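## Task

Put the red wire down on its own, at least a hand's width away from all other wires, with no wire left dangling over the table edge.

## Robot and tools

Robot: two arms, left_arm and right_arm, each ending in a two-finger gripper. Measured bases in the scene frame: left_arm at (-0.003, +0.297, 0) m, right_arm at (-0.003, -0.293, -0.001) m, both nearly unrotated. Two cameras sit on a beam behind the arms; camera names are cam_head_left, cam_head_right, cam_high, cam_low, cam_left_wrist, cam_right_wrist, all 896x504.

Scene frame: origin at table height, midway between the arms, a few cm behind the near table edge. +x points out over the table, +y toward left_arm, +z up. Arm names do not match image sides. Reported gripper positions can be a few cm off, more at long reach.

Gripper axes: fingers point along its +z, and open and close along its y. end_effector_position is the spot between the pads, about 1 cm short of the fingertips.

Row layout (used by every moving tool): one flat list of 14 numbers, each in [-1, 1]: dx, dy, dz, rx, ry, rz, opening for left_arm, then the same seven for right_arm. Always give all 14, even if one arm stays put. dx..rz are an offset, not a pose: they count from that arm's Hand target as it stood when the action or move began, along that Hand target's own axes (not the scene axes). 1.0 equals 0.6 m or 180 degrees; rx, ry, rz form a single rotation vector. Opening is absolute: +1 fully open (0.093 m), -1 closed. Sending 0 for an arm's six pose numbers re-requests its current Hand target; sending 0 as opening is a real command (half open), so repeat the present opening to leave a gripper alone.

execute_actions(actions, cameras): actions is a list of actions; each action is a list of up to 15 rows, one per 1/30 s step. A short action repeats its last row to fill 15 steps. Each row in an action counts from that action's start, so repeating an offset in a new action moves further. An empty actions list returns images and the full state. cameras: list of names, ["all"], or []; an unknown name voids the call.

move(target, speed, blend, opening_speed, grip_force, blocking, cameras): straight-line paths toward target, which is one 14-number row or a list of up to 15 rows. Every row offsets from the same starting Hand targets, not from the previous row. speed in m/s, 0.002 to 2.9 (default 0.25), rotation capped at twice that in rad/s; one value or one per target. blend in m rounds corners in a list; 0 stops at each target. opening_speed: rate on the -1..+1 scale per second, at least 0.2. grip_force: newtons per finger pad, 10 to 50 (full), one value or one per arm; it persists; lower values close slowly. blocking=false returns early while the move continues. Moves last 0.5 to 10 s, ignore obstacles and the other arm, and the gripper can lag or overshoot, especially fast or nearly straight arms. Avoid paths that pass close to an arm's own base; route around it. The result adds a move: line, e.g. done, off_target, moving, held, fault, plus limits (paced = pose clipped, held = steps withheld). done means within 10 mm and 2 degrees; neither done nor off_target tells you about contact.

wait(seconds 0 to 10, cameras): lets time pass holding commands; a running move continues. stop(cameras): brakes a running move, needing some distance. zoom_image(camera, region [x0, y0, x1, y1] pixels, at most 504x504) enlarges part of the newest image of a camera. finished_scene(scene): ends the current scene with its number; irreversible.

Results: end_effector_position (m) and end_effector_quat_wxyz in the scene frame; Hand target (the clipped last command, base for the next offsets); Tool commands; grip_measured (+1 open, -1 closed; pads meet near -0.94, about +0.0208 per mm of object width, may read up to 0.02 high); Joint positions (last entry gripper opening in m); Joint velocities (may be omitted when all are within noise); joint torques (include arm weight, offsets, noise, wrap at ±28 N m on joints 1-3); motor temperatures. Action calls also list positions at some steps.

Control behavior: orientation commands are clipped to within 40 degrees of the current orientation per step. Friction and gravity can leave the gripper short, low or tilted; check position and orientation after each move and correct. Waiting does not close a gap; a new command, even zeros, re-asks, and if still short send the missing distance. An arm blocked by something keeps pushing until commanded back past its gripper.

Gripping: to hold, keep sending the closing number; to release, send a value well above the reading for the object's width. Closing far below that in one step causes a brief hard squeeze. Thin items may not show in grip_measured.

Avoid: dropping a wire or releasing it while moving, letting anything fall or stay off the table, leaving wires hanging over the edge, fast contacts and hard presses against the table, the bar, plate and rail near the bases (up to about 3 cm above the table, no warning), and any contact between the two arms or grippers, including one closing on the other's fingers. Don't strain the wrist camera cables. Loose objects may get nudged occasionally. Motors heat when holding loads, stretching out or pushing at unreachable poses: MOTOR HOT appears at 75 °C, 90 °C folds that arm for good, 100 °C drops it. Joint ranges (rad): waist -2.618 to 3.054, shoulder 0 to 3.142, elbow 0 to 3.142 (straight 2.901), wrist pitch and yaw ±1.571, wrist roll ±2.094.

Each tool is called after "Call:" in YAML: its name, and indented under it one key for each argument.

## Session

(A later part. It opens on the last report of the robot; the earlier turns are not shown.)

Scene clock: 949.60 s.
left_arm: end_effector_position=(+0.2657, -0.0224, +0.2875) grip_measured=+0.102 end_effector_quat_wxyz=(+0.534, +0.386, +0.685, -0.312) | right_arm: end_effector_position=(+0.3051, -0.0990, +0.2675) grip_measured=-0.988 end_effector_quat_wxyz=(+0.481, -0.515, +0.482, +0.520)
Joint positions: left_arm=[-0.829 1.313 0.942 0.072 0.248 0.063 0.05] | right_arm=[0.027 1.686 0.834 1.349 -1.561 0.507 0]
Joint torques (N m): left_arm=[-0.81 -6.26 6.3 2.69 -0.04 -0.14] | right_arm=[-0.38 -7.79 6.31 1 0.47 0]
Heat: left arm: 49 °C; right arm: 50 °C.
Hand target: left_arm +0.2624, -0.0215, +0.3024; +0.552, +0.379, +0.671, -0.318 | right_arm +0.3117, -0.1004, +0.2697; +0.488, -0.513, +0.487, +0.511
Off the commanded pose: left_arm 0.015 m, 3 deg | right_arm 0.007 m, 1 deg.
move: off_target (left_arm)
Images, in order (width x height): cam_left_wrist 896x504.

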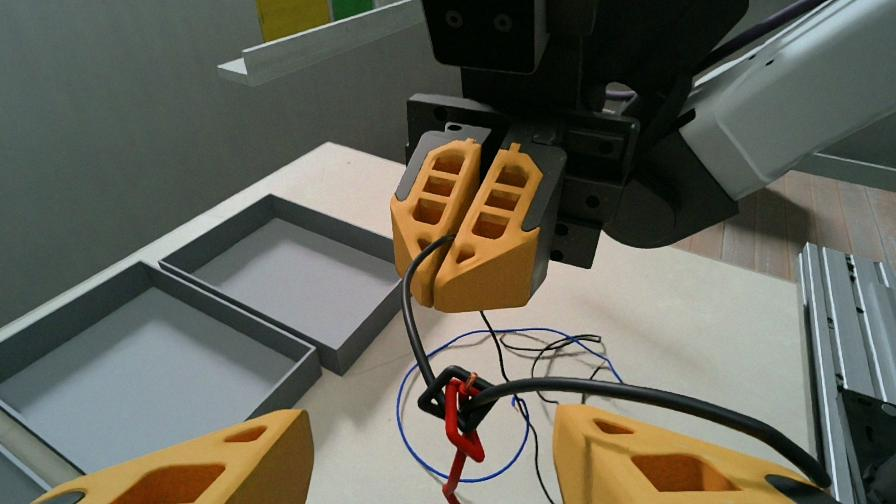

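Call:
move:
  target:
    - [0,0,0,0,0,0,-1,0,0,0,0,0,0,-1]
  opening_speed: 0.7
  cameras: ["cam_left_wrist","cam_right_wrist"]

Call:
zoom_image:
  camera: "cam_left_wrist"
  region: [300, 300, 600, 504]

Call:
zoom_image:
  camera: "cam_right_wrist"
  region: [200, 100, 550, 350]

Scene clock: 956.67 s.
left_arm: end_effector_position=(+0.2658, -0.0224, +0.2877) grip_measured=-0.969 end_effector_quat_wxyz=(+0.534, +0.386, +0.685, -0.312) | right_arm: end_effector_position=(+0.3051, -0.0990, +0.2675) grip_measured=-0.988 end_effector_quat_wxyz=(+0.481, -0.515, +0.482, +0.520)
Joint positions: left_arm=[-0.829 1.313 0.942 0.073 0.248 0.062 0] | right_arm=[0.027 1.686 0.834 1.349 -1.561 0.507 0]
Joint torques (N m): left_arm=[-0.79 -6.24 6.26 2.7 -0.04 -0.13] | right_arm=[-0.49 -7.82 6.74 1.11 0.39 0.11]
Heat: left arm: 50 °C; right arm: 50 °C.
Hand target: left_arm +0.2624, -0.0215, +0.3024; +0.552, +0.378, +0.671, -0.318 | right_arm +0.3116, -0.1004, +0.2697; +0.488, -0.513, +0.487, +0.511
Off the commanded pose: left_arm 0.015 m, 3 deg | right_arm 0.007 m, 1 deg.
move: off_target (left_arm)
Images, in order (width x height): cam_left_wrist 896x504, cam_right_wrist 896x504.

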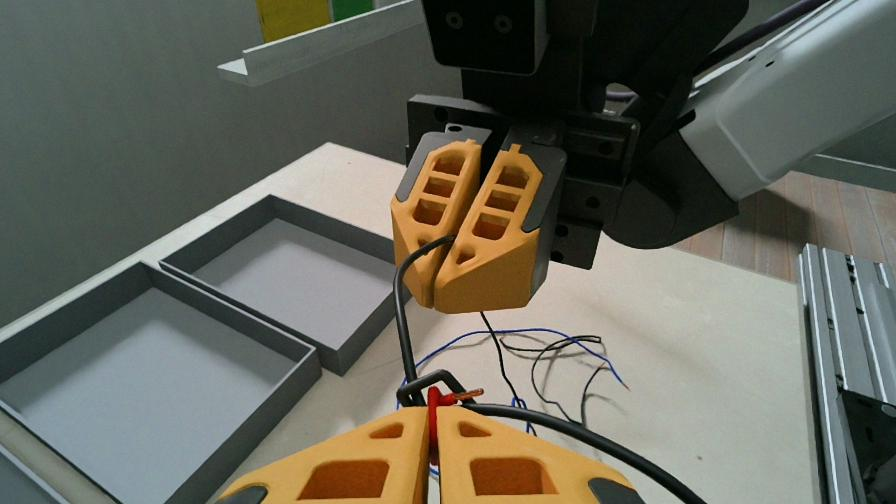

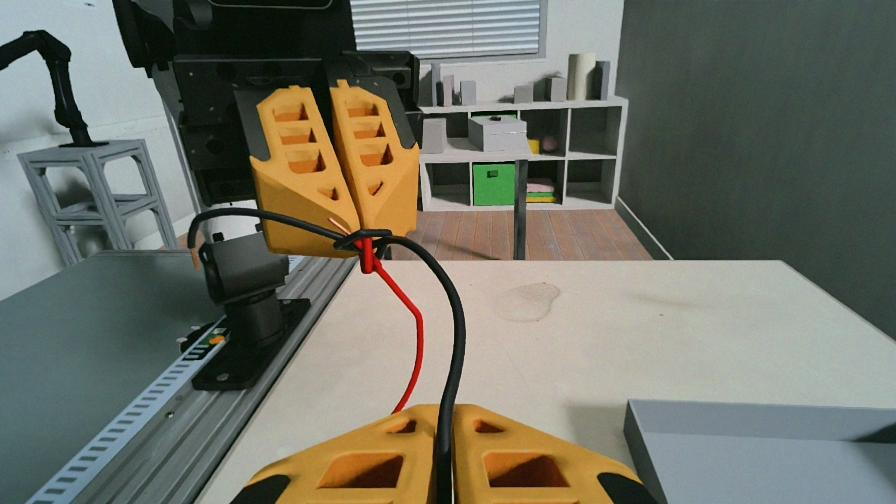

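Scaled by 1.680 from the camera's 896x504 image, which has a finer 1280x720 frame.

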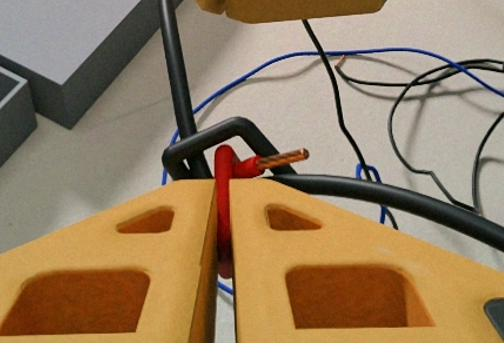

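Scaled by 1.440 from the camera's 896x504 image, which has a finer 1280x720 frame.

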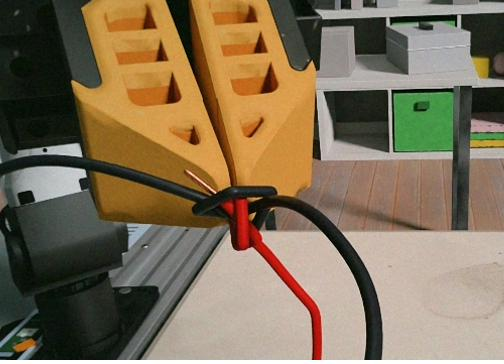

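Call:
move:
  target: [0.03,0,-0.16,0,0,0,-1,0,0,0,0,0,0,-1]
  speed: 0.05
  cameras: ["cam_left_wrist","cam_right_wrist"]

Call:
zoom_image:
  camera: "cam_left_wrist"
  region: [300, 300, 600, 504]

Call:
zoom_image:
  camera: "cam_right_wrist"
  region: [200, 100, 550, 350]

Scene clock: 962.80 s.
left_arm: end_effector_position=(+0.2142, +0.0574, +0.2992) grip_measured=-0.969 end_effector_quat_wxyz=(+0.545, +0.376, +0.677, -0.322) | right_arm: end_effector_position=(+0.2974, -0.0917, +0.2713) grip_measured=-0.988 end_effector_quat_wxyz=(+0.487, -0.533, +0.462, +0.515)
Joint positions: left_arm=[-0.717 0.911 0.757 -0.115 0.356 0.072 0] | right_arm=[0.052 1.686 0.834 1.41 -1.564 0.519 0]
Joint torques (N m): left_arm=[0.94 -3.14 6.46 2.2 0.14 0.16] | right_arm=[-2.82 -6.72 6.11 0.81 0.51 0.29]
Heat: left arm: 50 °C; right arm: 50 °C.
Hand target: left_arm +0.2124, +0.0624, +0.3027; +0.552, +0.379, +0.671, -0.318 | right_arm +0.3116, -0.1004, +0.2696; -0.488, +0.513, -0.487, -0.511
Off the commanded pose: left_arm 0.006 m, 1 deg | right_arm 0.017 m, 4 deg.
move: off_target (right_arm)
Images, in order (width x height): cam_left_wrist 896x504, cam_right_wrist 896x504.

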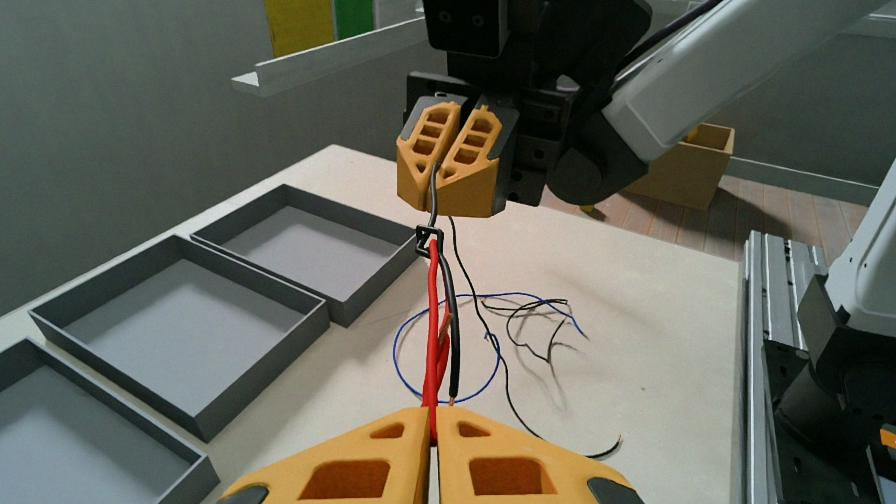

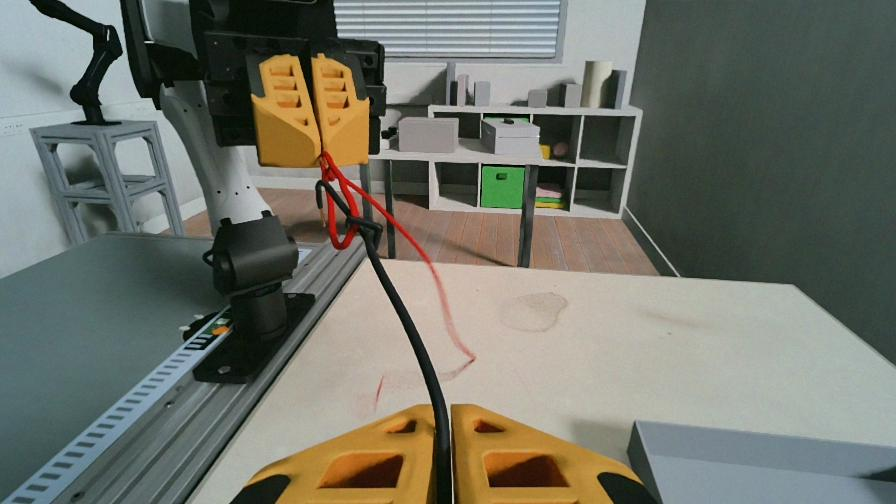

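Scaled by 1.680 from the camera's 896x504 image, which has a finer 1280x720 frame.

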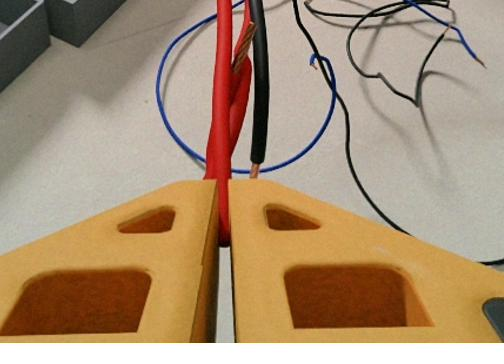

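Scaled by 1.440 from the camera's 896x504 image, which has a finer 1280x720 frame.

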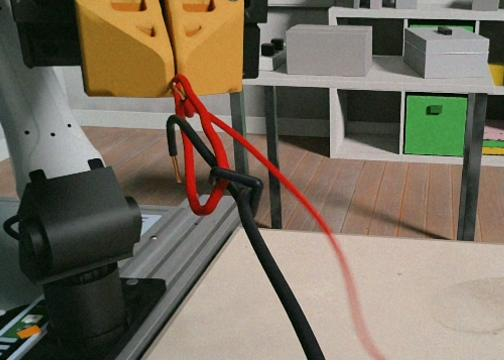

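Call:
move:
  target: [-0.05,0.0,-0.17,0,0,0,-1,0.02,-0.02,-0.03,0,0,0,-1]
  speed: 0.06
  cameras: ["cam_left_wrist","cam_right_wrist","cam_head_left"]

Call:
zoom_image:
  camera: "cam_right_wrist"
  region: [200, 50, 550, 350]

Scene clock: 968.10 s.
left_arm: end_effector_position=(+0.1665, +0.1422, +0.3387) grip_measured=-0.969 end_effector_quat_wxyz=(+0.538, +0.372, +0.684, -0.323) | right_arm: end_effector_position=(+0.3183, -0.1143, +0.2573) grip_measured=-0.988 end_effector_quat_wxyz=(+0.493, -0.504, +0.494, +0.509)
Joint positions: left_arm=[-0.353 0.651 0.921 -0.621 0.699 0.191 0] | right_arm=[-0.022 1.732 0.834 1.409 -1.565 0.521 0]
Joint torques (N m): left_arm=[0.59 0.65 8.08 2.19 0.25 0.14] | right_arm=[-0.9 -7.04 6.82 1.13 0.3 0.17]
Heat: left arm: 50 °C; right arm: 49 °C.
Hand target: left_arm +0.1644, +0.1439, +0.3515; +0.552, +0.379, +0.671, -0.318 | right_arm +0.3246, -0.1178, +0.2577; +0.488, -0.513, +0.487, +0.511
Off the commanded pose: left_arm 0.013 m, 2 deg | right_arm 0.007 m, 1 deg.
joint sent to its limit (right arm) — joint 5 (wrist yaw), lower limit. The joint targets still meet the commanded pose.
move: off_target (left_arm)
Images, in order (width x height): cam_head_left 896x504, cam_left_wrist 896x504, cam_right_wrist 896x504.

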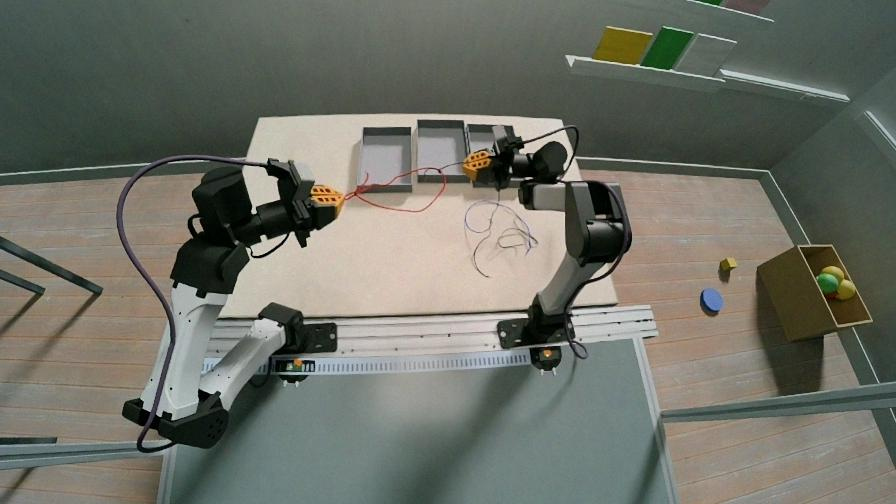

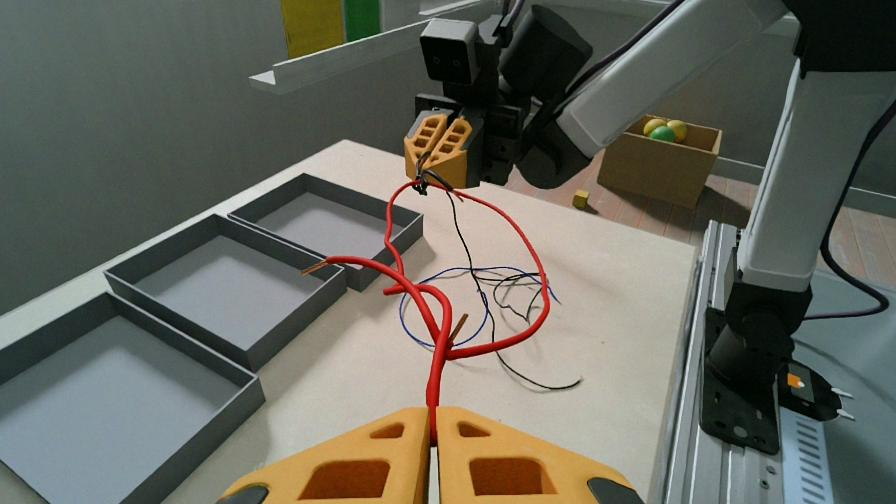

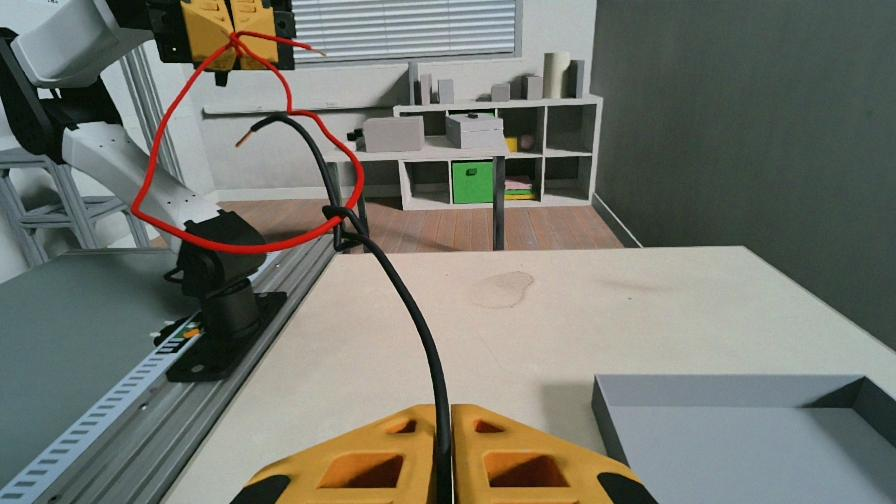

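Scaled by 1.440 from the camera's 896x504 image, which has a finer 1280x720 frame.

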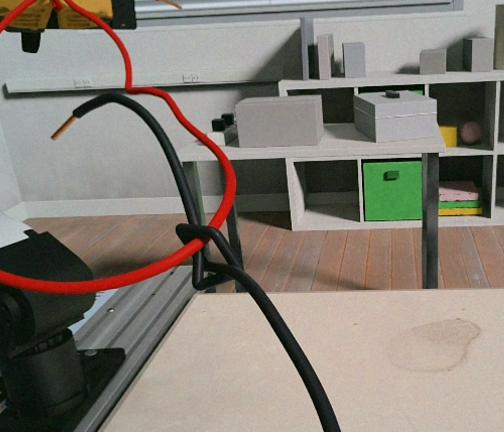

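Call:
zoom_image:
  camera: "cam_left_wrist"
  region: [280, 140, 580, 440]

Scaled by 1.680 from the camera's 896x504 image, which has a finer 1280x720 frame.

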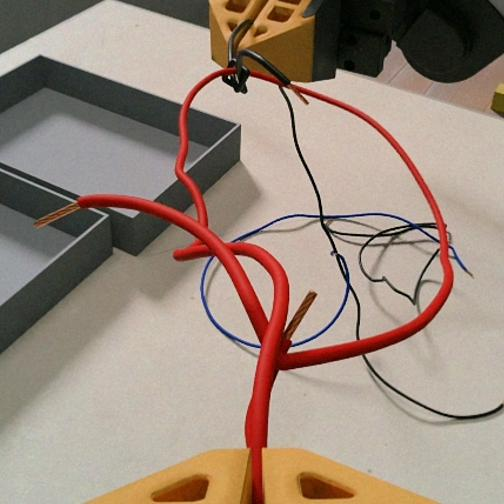

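Call:
move:
  target: [-0.062,0.225,-0.132,-0.11,0,-0.02,-1,0.0,0.0,-0.15,0.08,0,0,-1]
  speed: 0.08
  cameras: ["cam_left_wrist","cam_right_wrist","cam_head_left"]

Call:
zoom_image:
  camera: "cam_head_left"
  region: [250, 100, 560, 280]

Scene clock: 979.10 s.
left_arm: end_effector_position=(+0.2453, +0.2730, +0.3921) grip_measured=-0.969 end_effector_quat_wxyz=(+0.590, +0.247, +0.736, -0.224) | right_arm: end_effector_position=(+0.3345, -0.2061, +0.2547) grip_measured=-0.988 end_effector_quat_wxyz=(+0.558, -0.426, +0.562, +0.437)
Joint positions: left_arm=[0.388 0.956 1.28 -0.856 1.054 0.455 0] | right_arm=[-0.305 1.661 0.742 1.421 -1.565 0.521 0]
Joint torques (N m): left_arm=[0.53 -0.12 7.77 1.83 0.39 0.14] | right_arm=[-0.47 -10.37 3.69 1.16 0.28 0.15]
Heat: left arm: 48 °C; right arm: 49 °C.
Hand target: left_arm +0.2447, +0.2740, +0.4016; +0.599, +0.257, +0.728, -0.215 | right_arm +0.3290, -0.2077, +0.2579; +0.549, -0.448, +0.547, +0.446
Off the commanded pose: left_arm 0.010 m, 2 deg | right_arm 0.007 m, 3 deg.
joint sent to its limit (right arm) — joint 5 (wrist yaw), lower limit. The joint targets are off in orientation, not in position.
move: off_target (right_arm)
Images, in order (width x height): cam_head_left 896x504, cam_left_wrist 896x504, cam_right_wrist 896x504.

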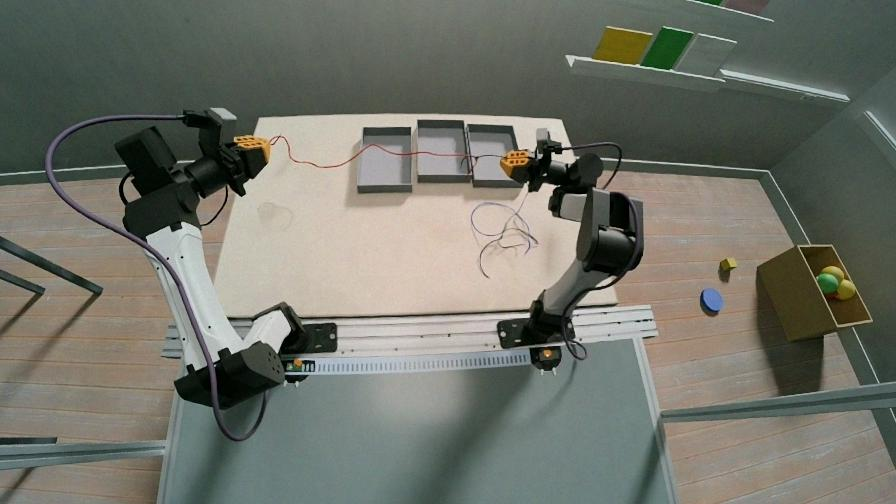

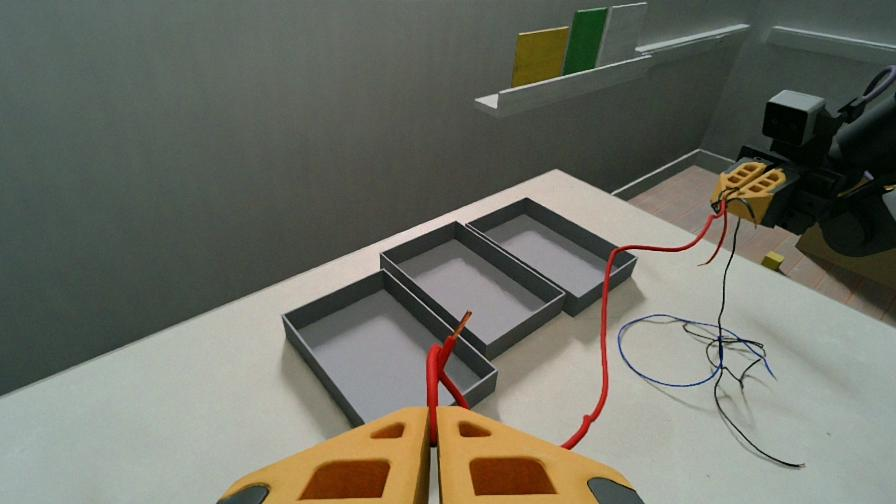

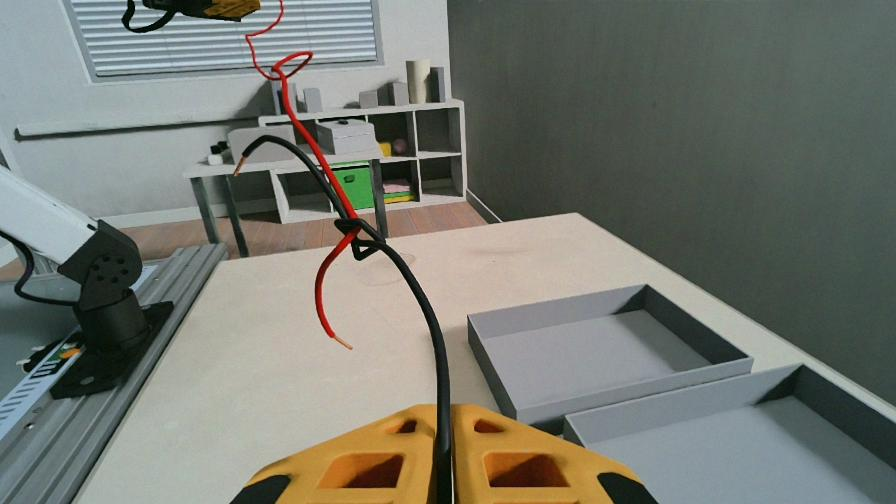

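Scaled by 1.626 from the camera's 896x504 image, which has a finer 1280x720 frame.

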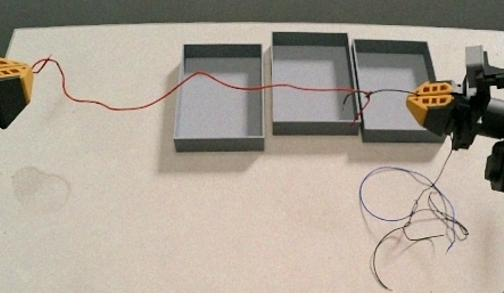

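Call:
move:
  target: [-0.02,0.02,-0.08,0,0,0,-1,0.0,0.0,-0.22,0.1,0,0,-1]
  speed: 0.08
  cameras: ["cam_left_wrist","cam_right_wrist","cam_head_left","cam_high"]

Call:
zoom_image:
  camera: "cam_head_left"
  region: [250, 100, 600, 280]

Scene clock: 984.23 s.
left_arm: end_effector_position=(+0.2182, +0.3112, +0.4154) grip_measured=-0.969 end_effector_quat_wxyz=(+0.591, +0.248, +0.735, -0.221) | right_arm: end_effector_position=(+0.3074, -0.3382, +0.2569) grip_measured=-0.988 end_effector_quat_wxyz=(+0.645, -0.292, +0.642, +0.295)
Joint positions: left_arm=[0.706 1.16 1.616 -1.537 1.283 1.051 0] | right_arm=[-0.763 1.507 0.592 1.432 -1.565 0.521 0]
Joint torques (N m): left_arm=[0.43 -0.66 6.64 1 0.68 0.17] | right_arm=[-0.27 -8.24 3.7 1.12 0.31 0.24]
Heat: left arm: 47 °C; right arm: 49 °C.
Hand target: left_arm +0.2175, +0.3117, +0.4225; +0.599, +0.257, +0.728, -0.215 | right_arm +0.3024, -0.3370, +0.2580; +0.612, -0.357, +0.610, +0.355
Off the commanded pose: left_arm 0.007 m, 2 deg | right_arm 0.005 m, 11 deg.
joint sent to its limit (right arm) — joint 5 (wrist yaw), lower limit. The joint targets are off in orientation, not in position.
move: off_target (right_arm)
Images, in order (width x height): cam_head_left 896x504, cam_high 896x504, cam_left_wrist 896x504, cam_right_wrist 896x504.

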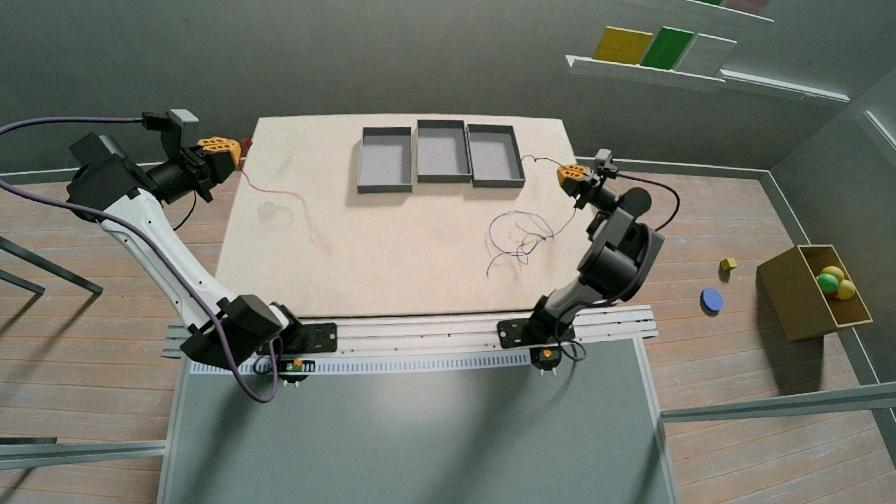

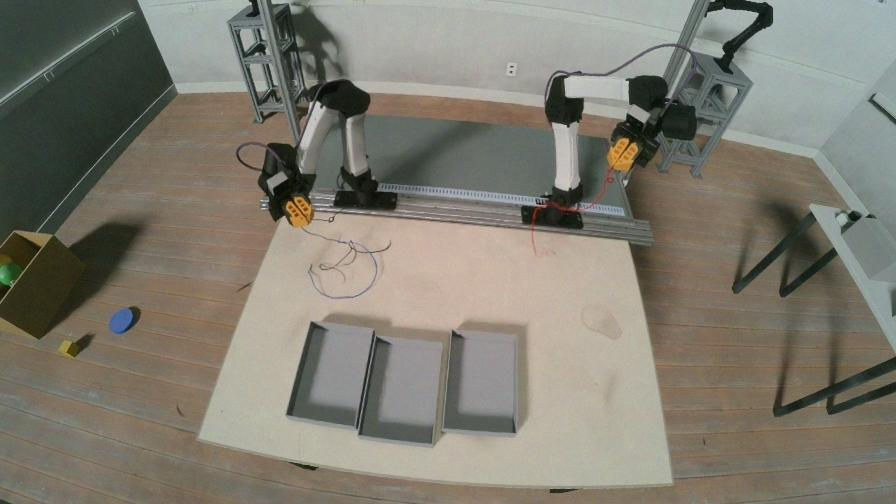

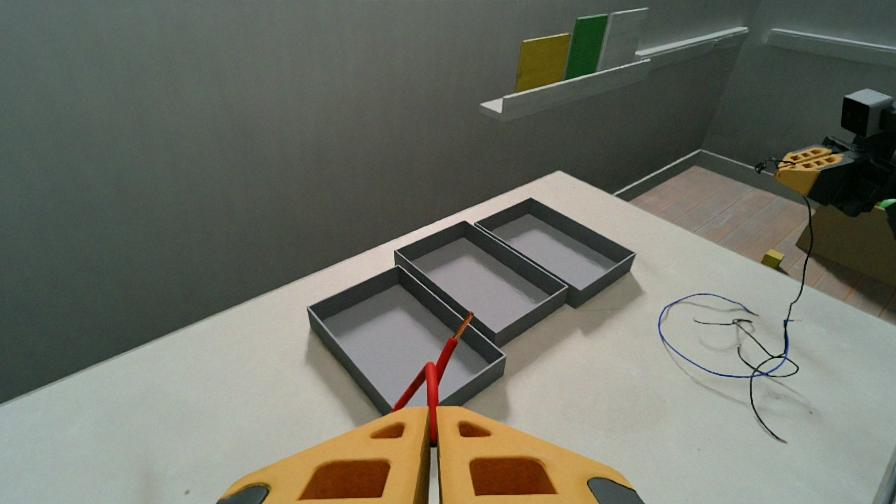

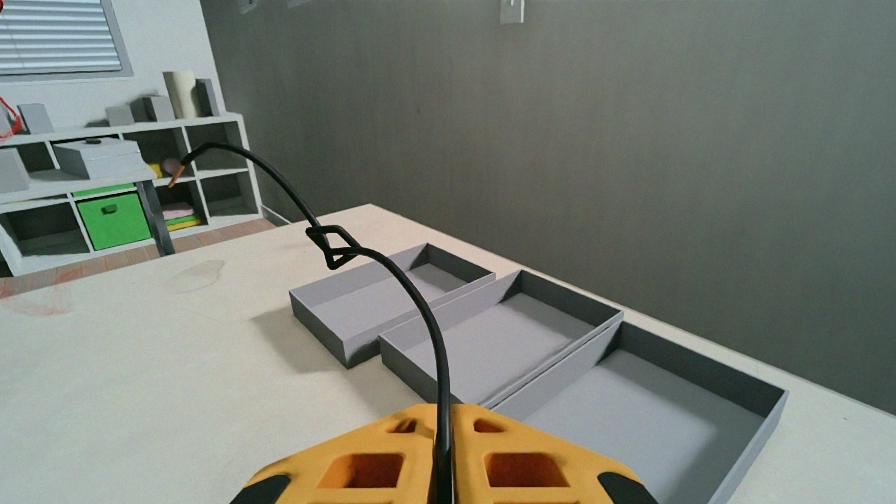

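Scaled by 1.440 from the camera's 896x504 image, which has a finer 1280x720 frame.

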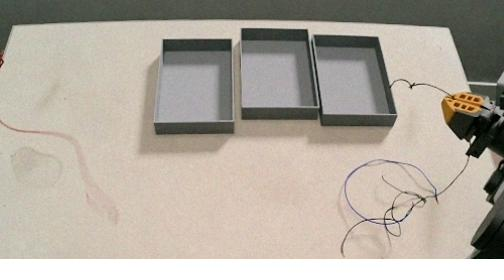

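Call:
move:
  target: [0.581,0.002,0.247,-0.192,0.208,-0.111,-1,0.34,0.052,-0.01,0.313,0.252,0.147,-1]
  speed: 0.15
  cameras: ["cam_left_wrist","cam_right_wrist","cam_head_left","cam_high"]

Scene clock: 999.03 s.
left_arm: end_effector_position=(+0.2751, +0.2634, +0.0520) grip_measured=-0.969 end_effector_quat_wxyz=(+0.335, +0.004, +0.942, +0.001) | right_arm: end_effector_position=(+0.2754, -0.3277, +0.0605) grip_measured=-0.988 end_effector_quat_wxyz=(+0.348, -0.006, +0.937, +0.001)
Joint positions: left_arm=[-0.28 1.163 0.427 -0.196 -0.178 -0.151 0] | right_arm=[-0.262 1.073 0.423 -0.224 -0.14 -0.171 0]
Joint torques (N m): left_arm=[-0.88 -1.47 5.49 2.03 -0.16 -0.16] | right_arm=[1.24 -2.39 4.96 1.76 0.04 0.28]
Motor temperatures (°C): left_arm=[25 34 44 45 28 25 27] | right_arm=[26 48 40 30 27 23 31]
Heat: left arm: 45 °C; right arm: 48 °C.
Hand target: left_arm +0.2783, +0.2614, +0.0520; +0.341, +0.000, +0.940, +0.001 | right_arm +0.2730, -0.3271, +0.0538; +0.342, +0.000, +0.940, +0.000
Off the commanded pose: left_arm 0.004 m, 1 deg | right_arm 0.007 m, 1 deg.
move: done
Images, in order (width x height): cam_head_left 896x504, cam_high 896x504, cam_left_wrist 896x504, cam_right_wrist 896x504.

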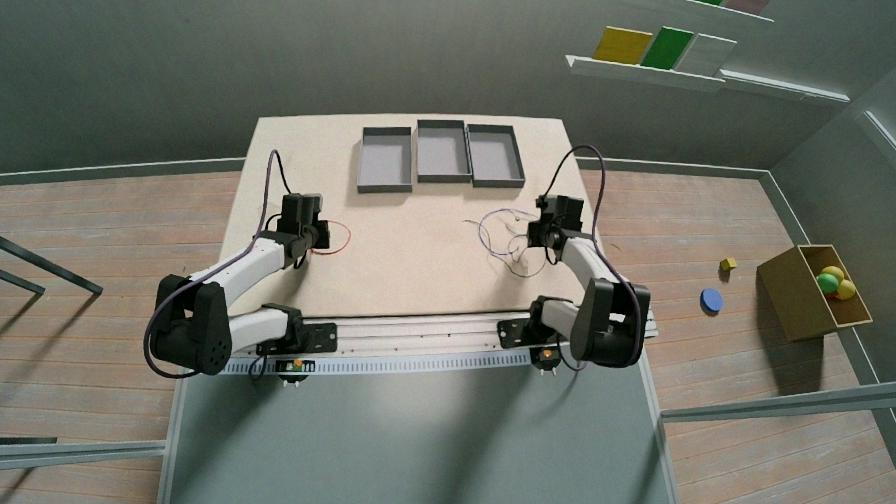

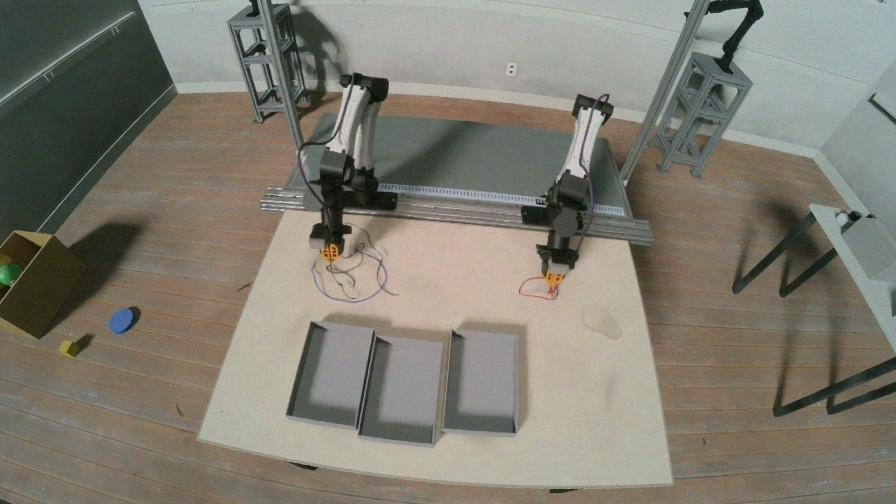

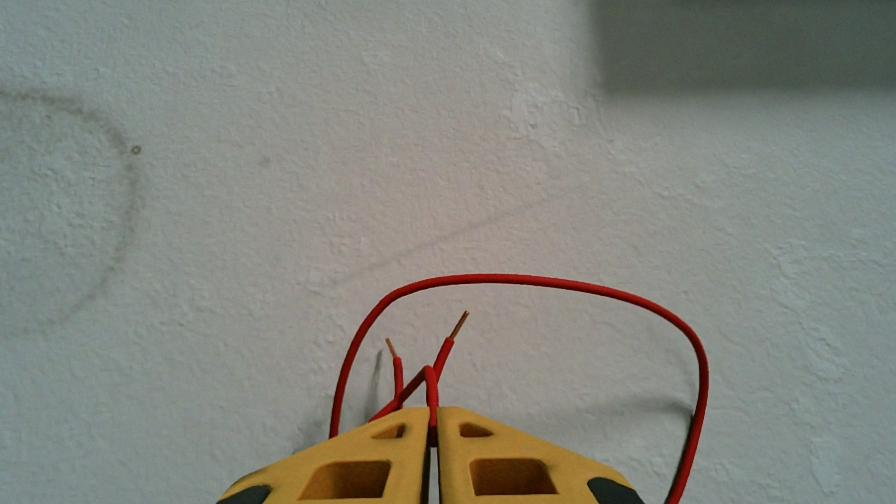

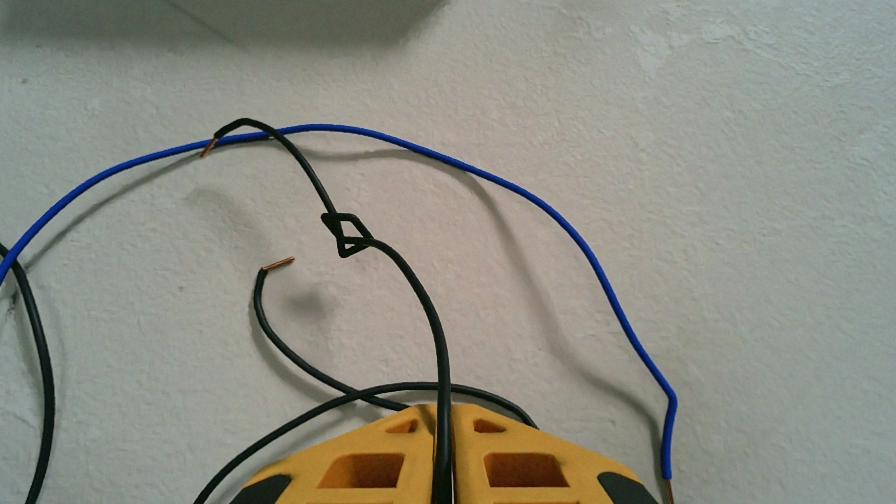

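Call:
move:
  target:
    - [0.031,0,0.037,0,0,0,-1,0.034,0,0.041,0,0,0,-1]
    - [0.031,0,0.037,0,0,0,-0.4,0.034,0,0.041,0,0,0,-0.4]
    - [-0.07,0,-0.17,0,0,0,-0.4,-0.07,0,-0.17,0,0,0,-0.4]
  speed: 0.1
  opening_speed: 0.5
  cameras: ["cam_left_wrist","cam_right_wrist","cam_head_left","cam_low"]

Call:
zoom_image:
  camera: "cam_head_left"
  region: [280, 170, 560, 300]

Scene clock: 1009.40 s.
left_arm: end_effector_position=(+0.2401, +0.2631, +0.1433) grip_measured=-0.402 end_effector_quat_wxyz=(+0.323, +0.006, +0.946, +0.005) | right_arm: end_effector_position=(+0.2375, -0.3270, +0.1486) grip_measured=-0.401 end_effector_quat_wxyz=(+0.331, +0.006, +0.944, -0.002)
Joint positions: left_arm=[-0.36 0.922 0.714 -0.764 -0.225 -0.216 0.026] | right_arm=[-0.29 0.842 0.714 -0.785 -0.139 -0.177 0.026]
Joint torques (N m): left_arm=[-0.79 -1.68 8.43 1.66 -0.18 -0.16] | right_arm=[-0.68 -2.11 8.43 1.47 -0.17 0.01]
Heat: left arm: 45 °C; right arm: 46 °C.
Hand target: left_arm +0.2451, +0.2612, +0.1572; +0.341, +0.000, +0.940, +0.001 | right_arm +0.2397, -0.3269, +0.1590; +0.342, +0.000, +0.940, +0.000
Off the commanded pose: left_arm 0.015 m, 2 deg | right_arm 0.011 m, 2 deg.
move: off_target (left_arm, right_arm)
Images, in order (width x height): cam_head_left 896x504, cam_low 896x504, cam_left_wrist 896x504, cam_right_wrist 896x504.

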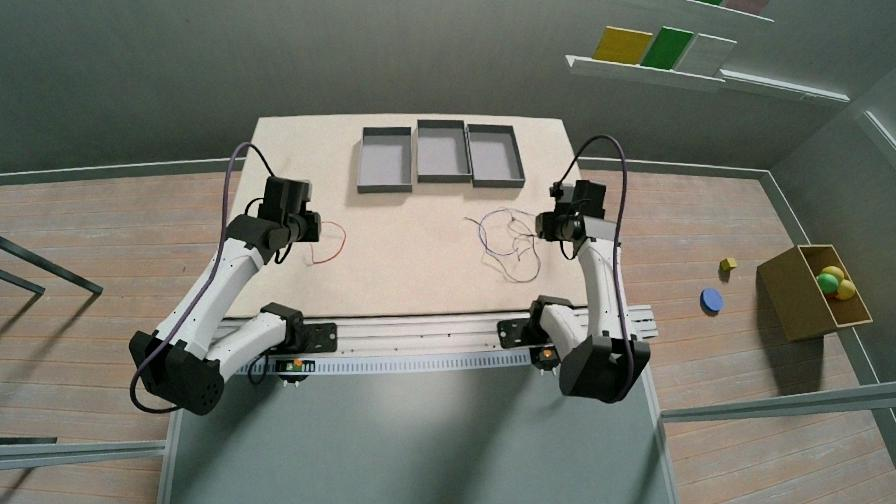

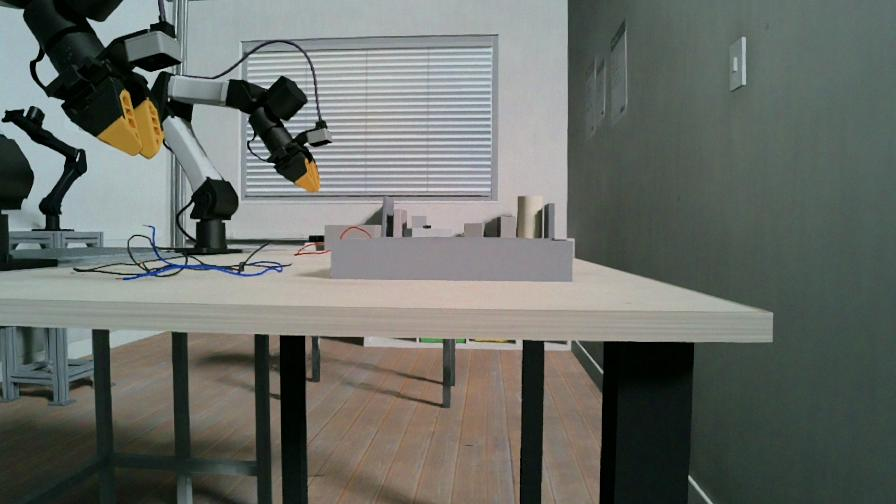

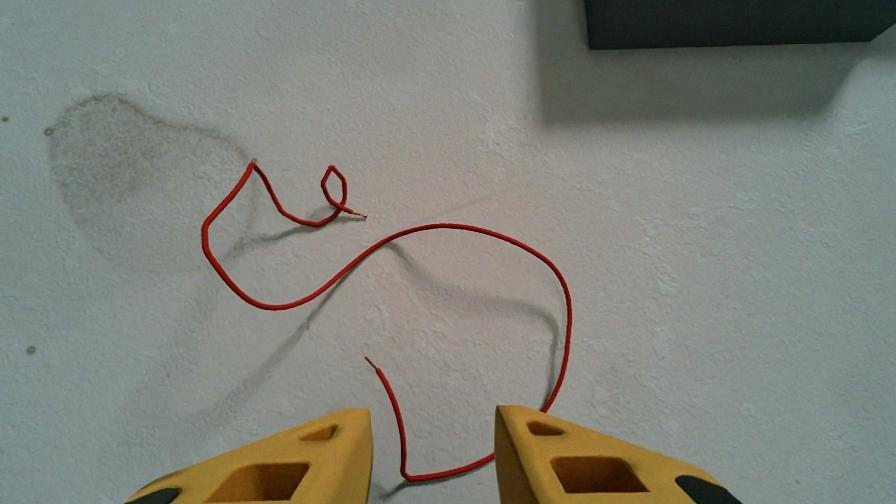

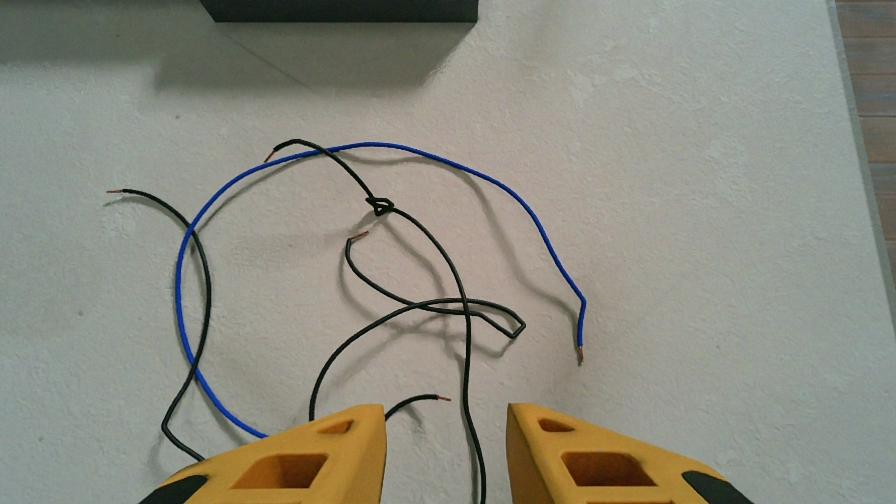

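Scaled by 1.800 from the camera's 896x504 image, which has a finer 1280x720 frame.

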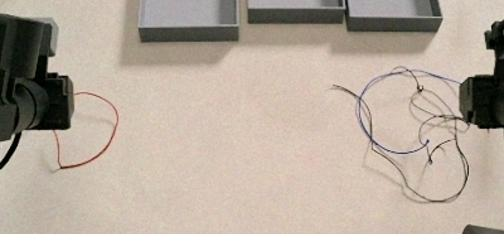

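Call:
wait:
  seconds: 1
  cameras: ["cam_low","cam_high"]

Call:
zoom_image:
  camera: "cam_low"
  region: [260, 200, 400, 290]

Call:
zoom_image:
  camera: "cam_high"
  region: [480, 210, 640, 330]

Scene clock: 1013.67 s.
left_arm: end_effector_position=(+0.2400, +0.2632, +0.1432) grip_measured=-0.402 end_effector_quat_wxyz=(+0.323, +0.006, +0.946, +0.005) | right_arm: end_effector_position=(+0.2374, -0.3270, +0.1485) grip_measured=-0.401 end_effector_quat_wxyz=(+0.331, +0.006, +0.944, -0.002)
Joint positions: left_arm=[-0.36 0.922 0.714 -0.764 -0.225 -0.216 0.026] | right_arm=[-0.29 0.842 0.714 -0.785 -0.139 -0.177 0.026]
Joint torques (N m): left_arm=[-0.81 -1.74 8.44 1.69 -0.18 -0.16] | right_arm=[-0.62 -1.92 8.75 1.53 -0.19 -0.01]
Heat: left arm: 45 °C; right arm: 46 °C.
Hand target: left_arm +0.2451, +0.2612, +0.1572; +0.341, +0.000, +0.940, +0.001 | right_arm +0.2397, -0.3269, +0.1590; +0.342, +0.000, +0.940, +0.000
Tool commands: left_gripper/opening=-0.4 right_gripper/opening=-0.4
Off the commanded pose: left_arm 0.015 m, 2 deg | right_arm 0.011 m, 2 deg.
wait: 1.00 s; at rest from the start
Images, in order (width x height): cam_high 896x504, cam_low 896x504.

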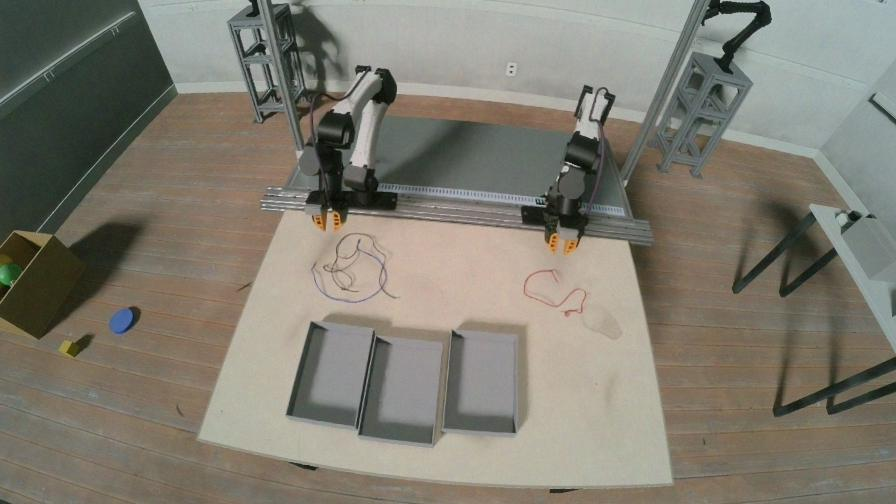

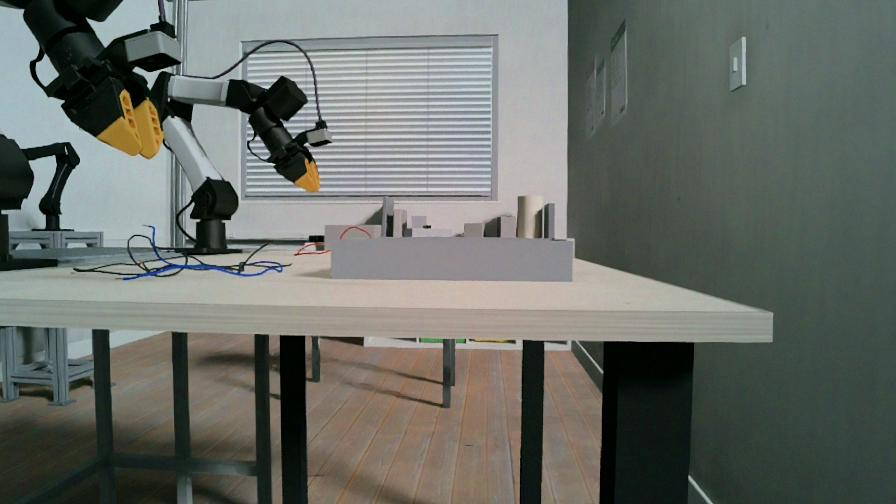

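Scaled by 3.600 from the camera's 896x504 image, which has a finer 1280x720 frame.

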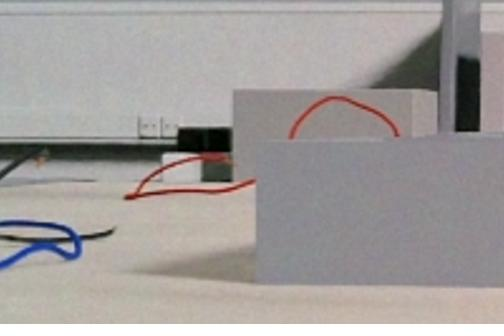

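Scaled by 3.150 from the camera's 896x504 image, which has a finer 1280x720 frame.

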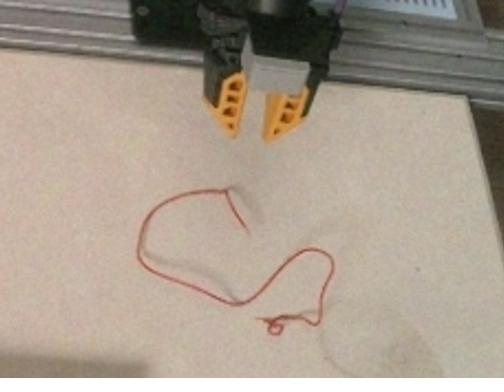

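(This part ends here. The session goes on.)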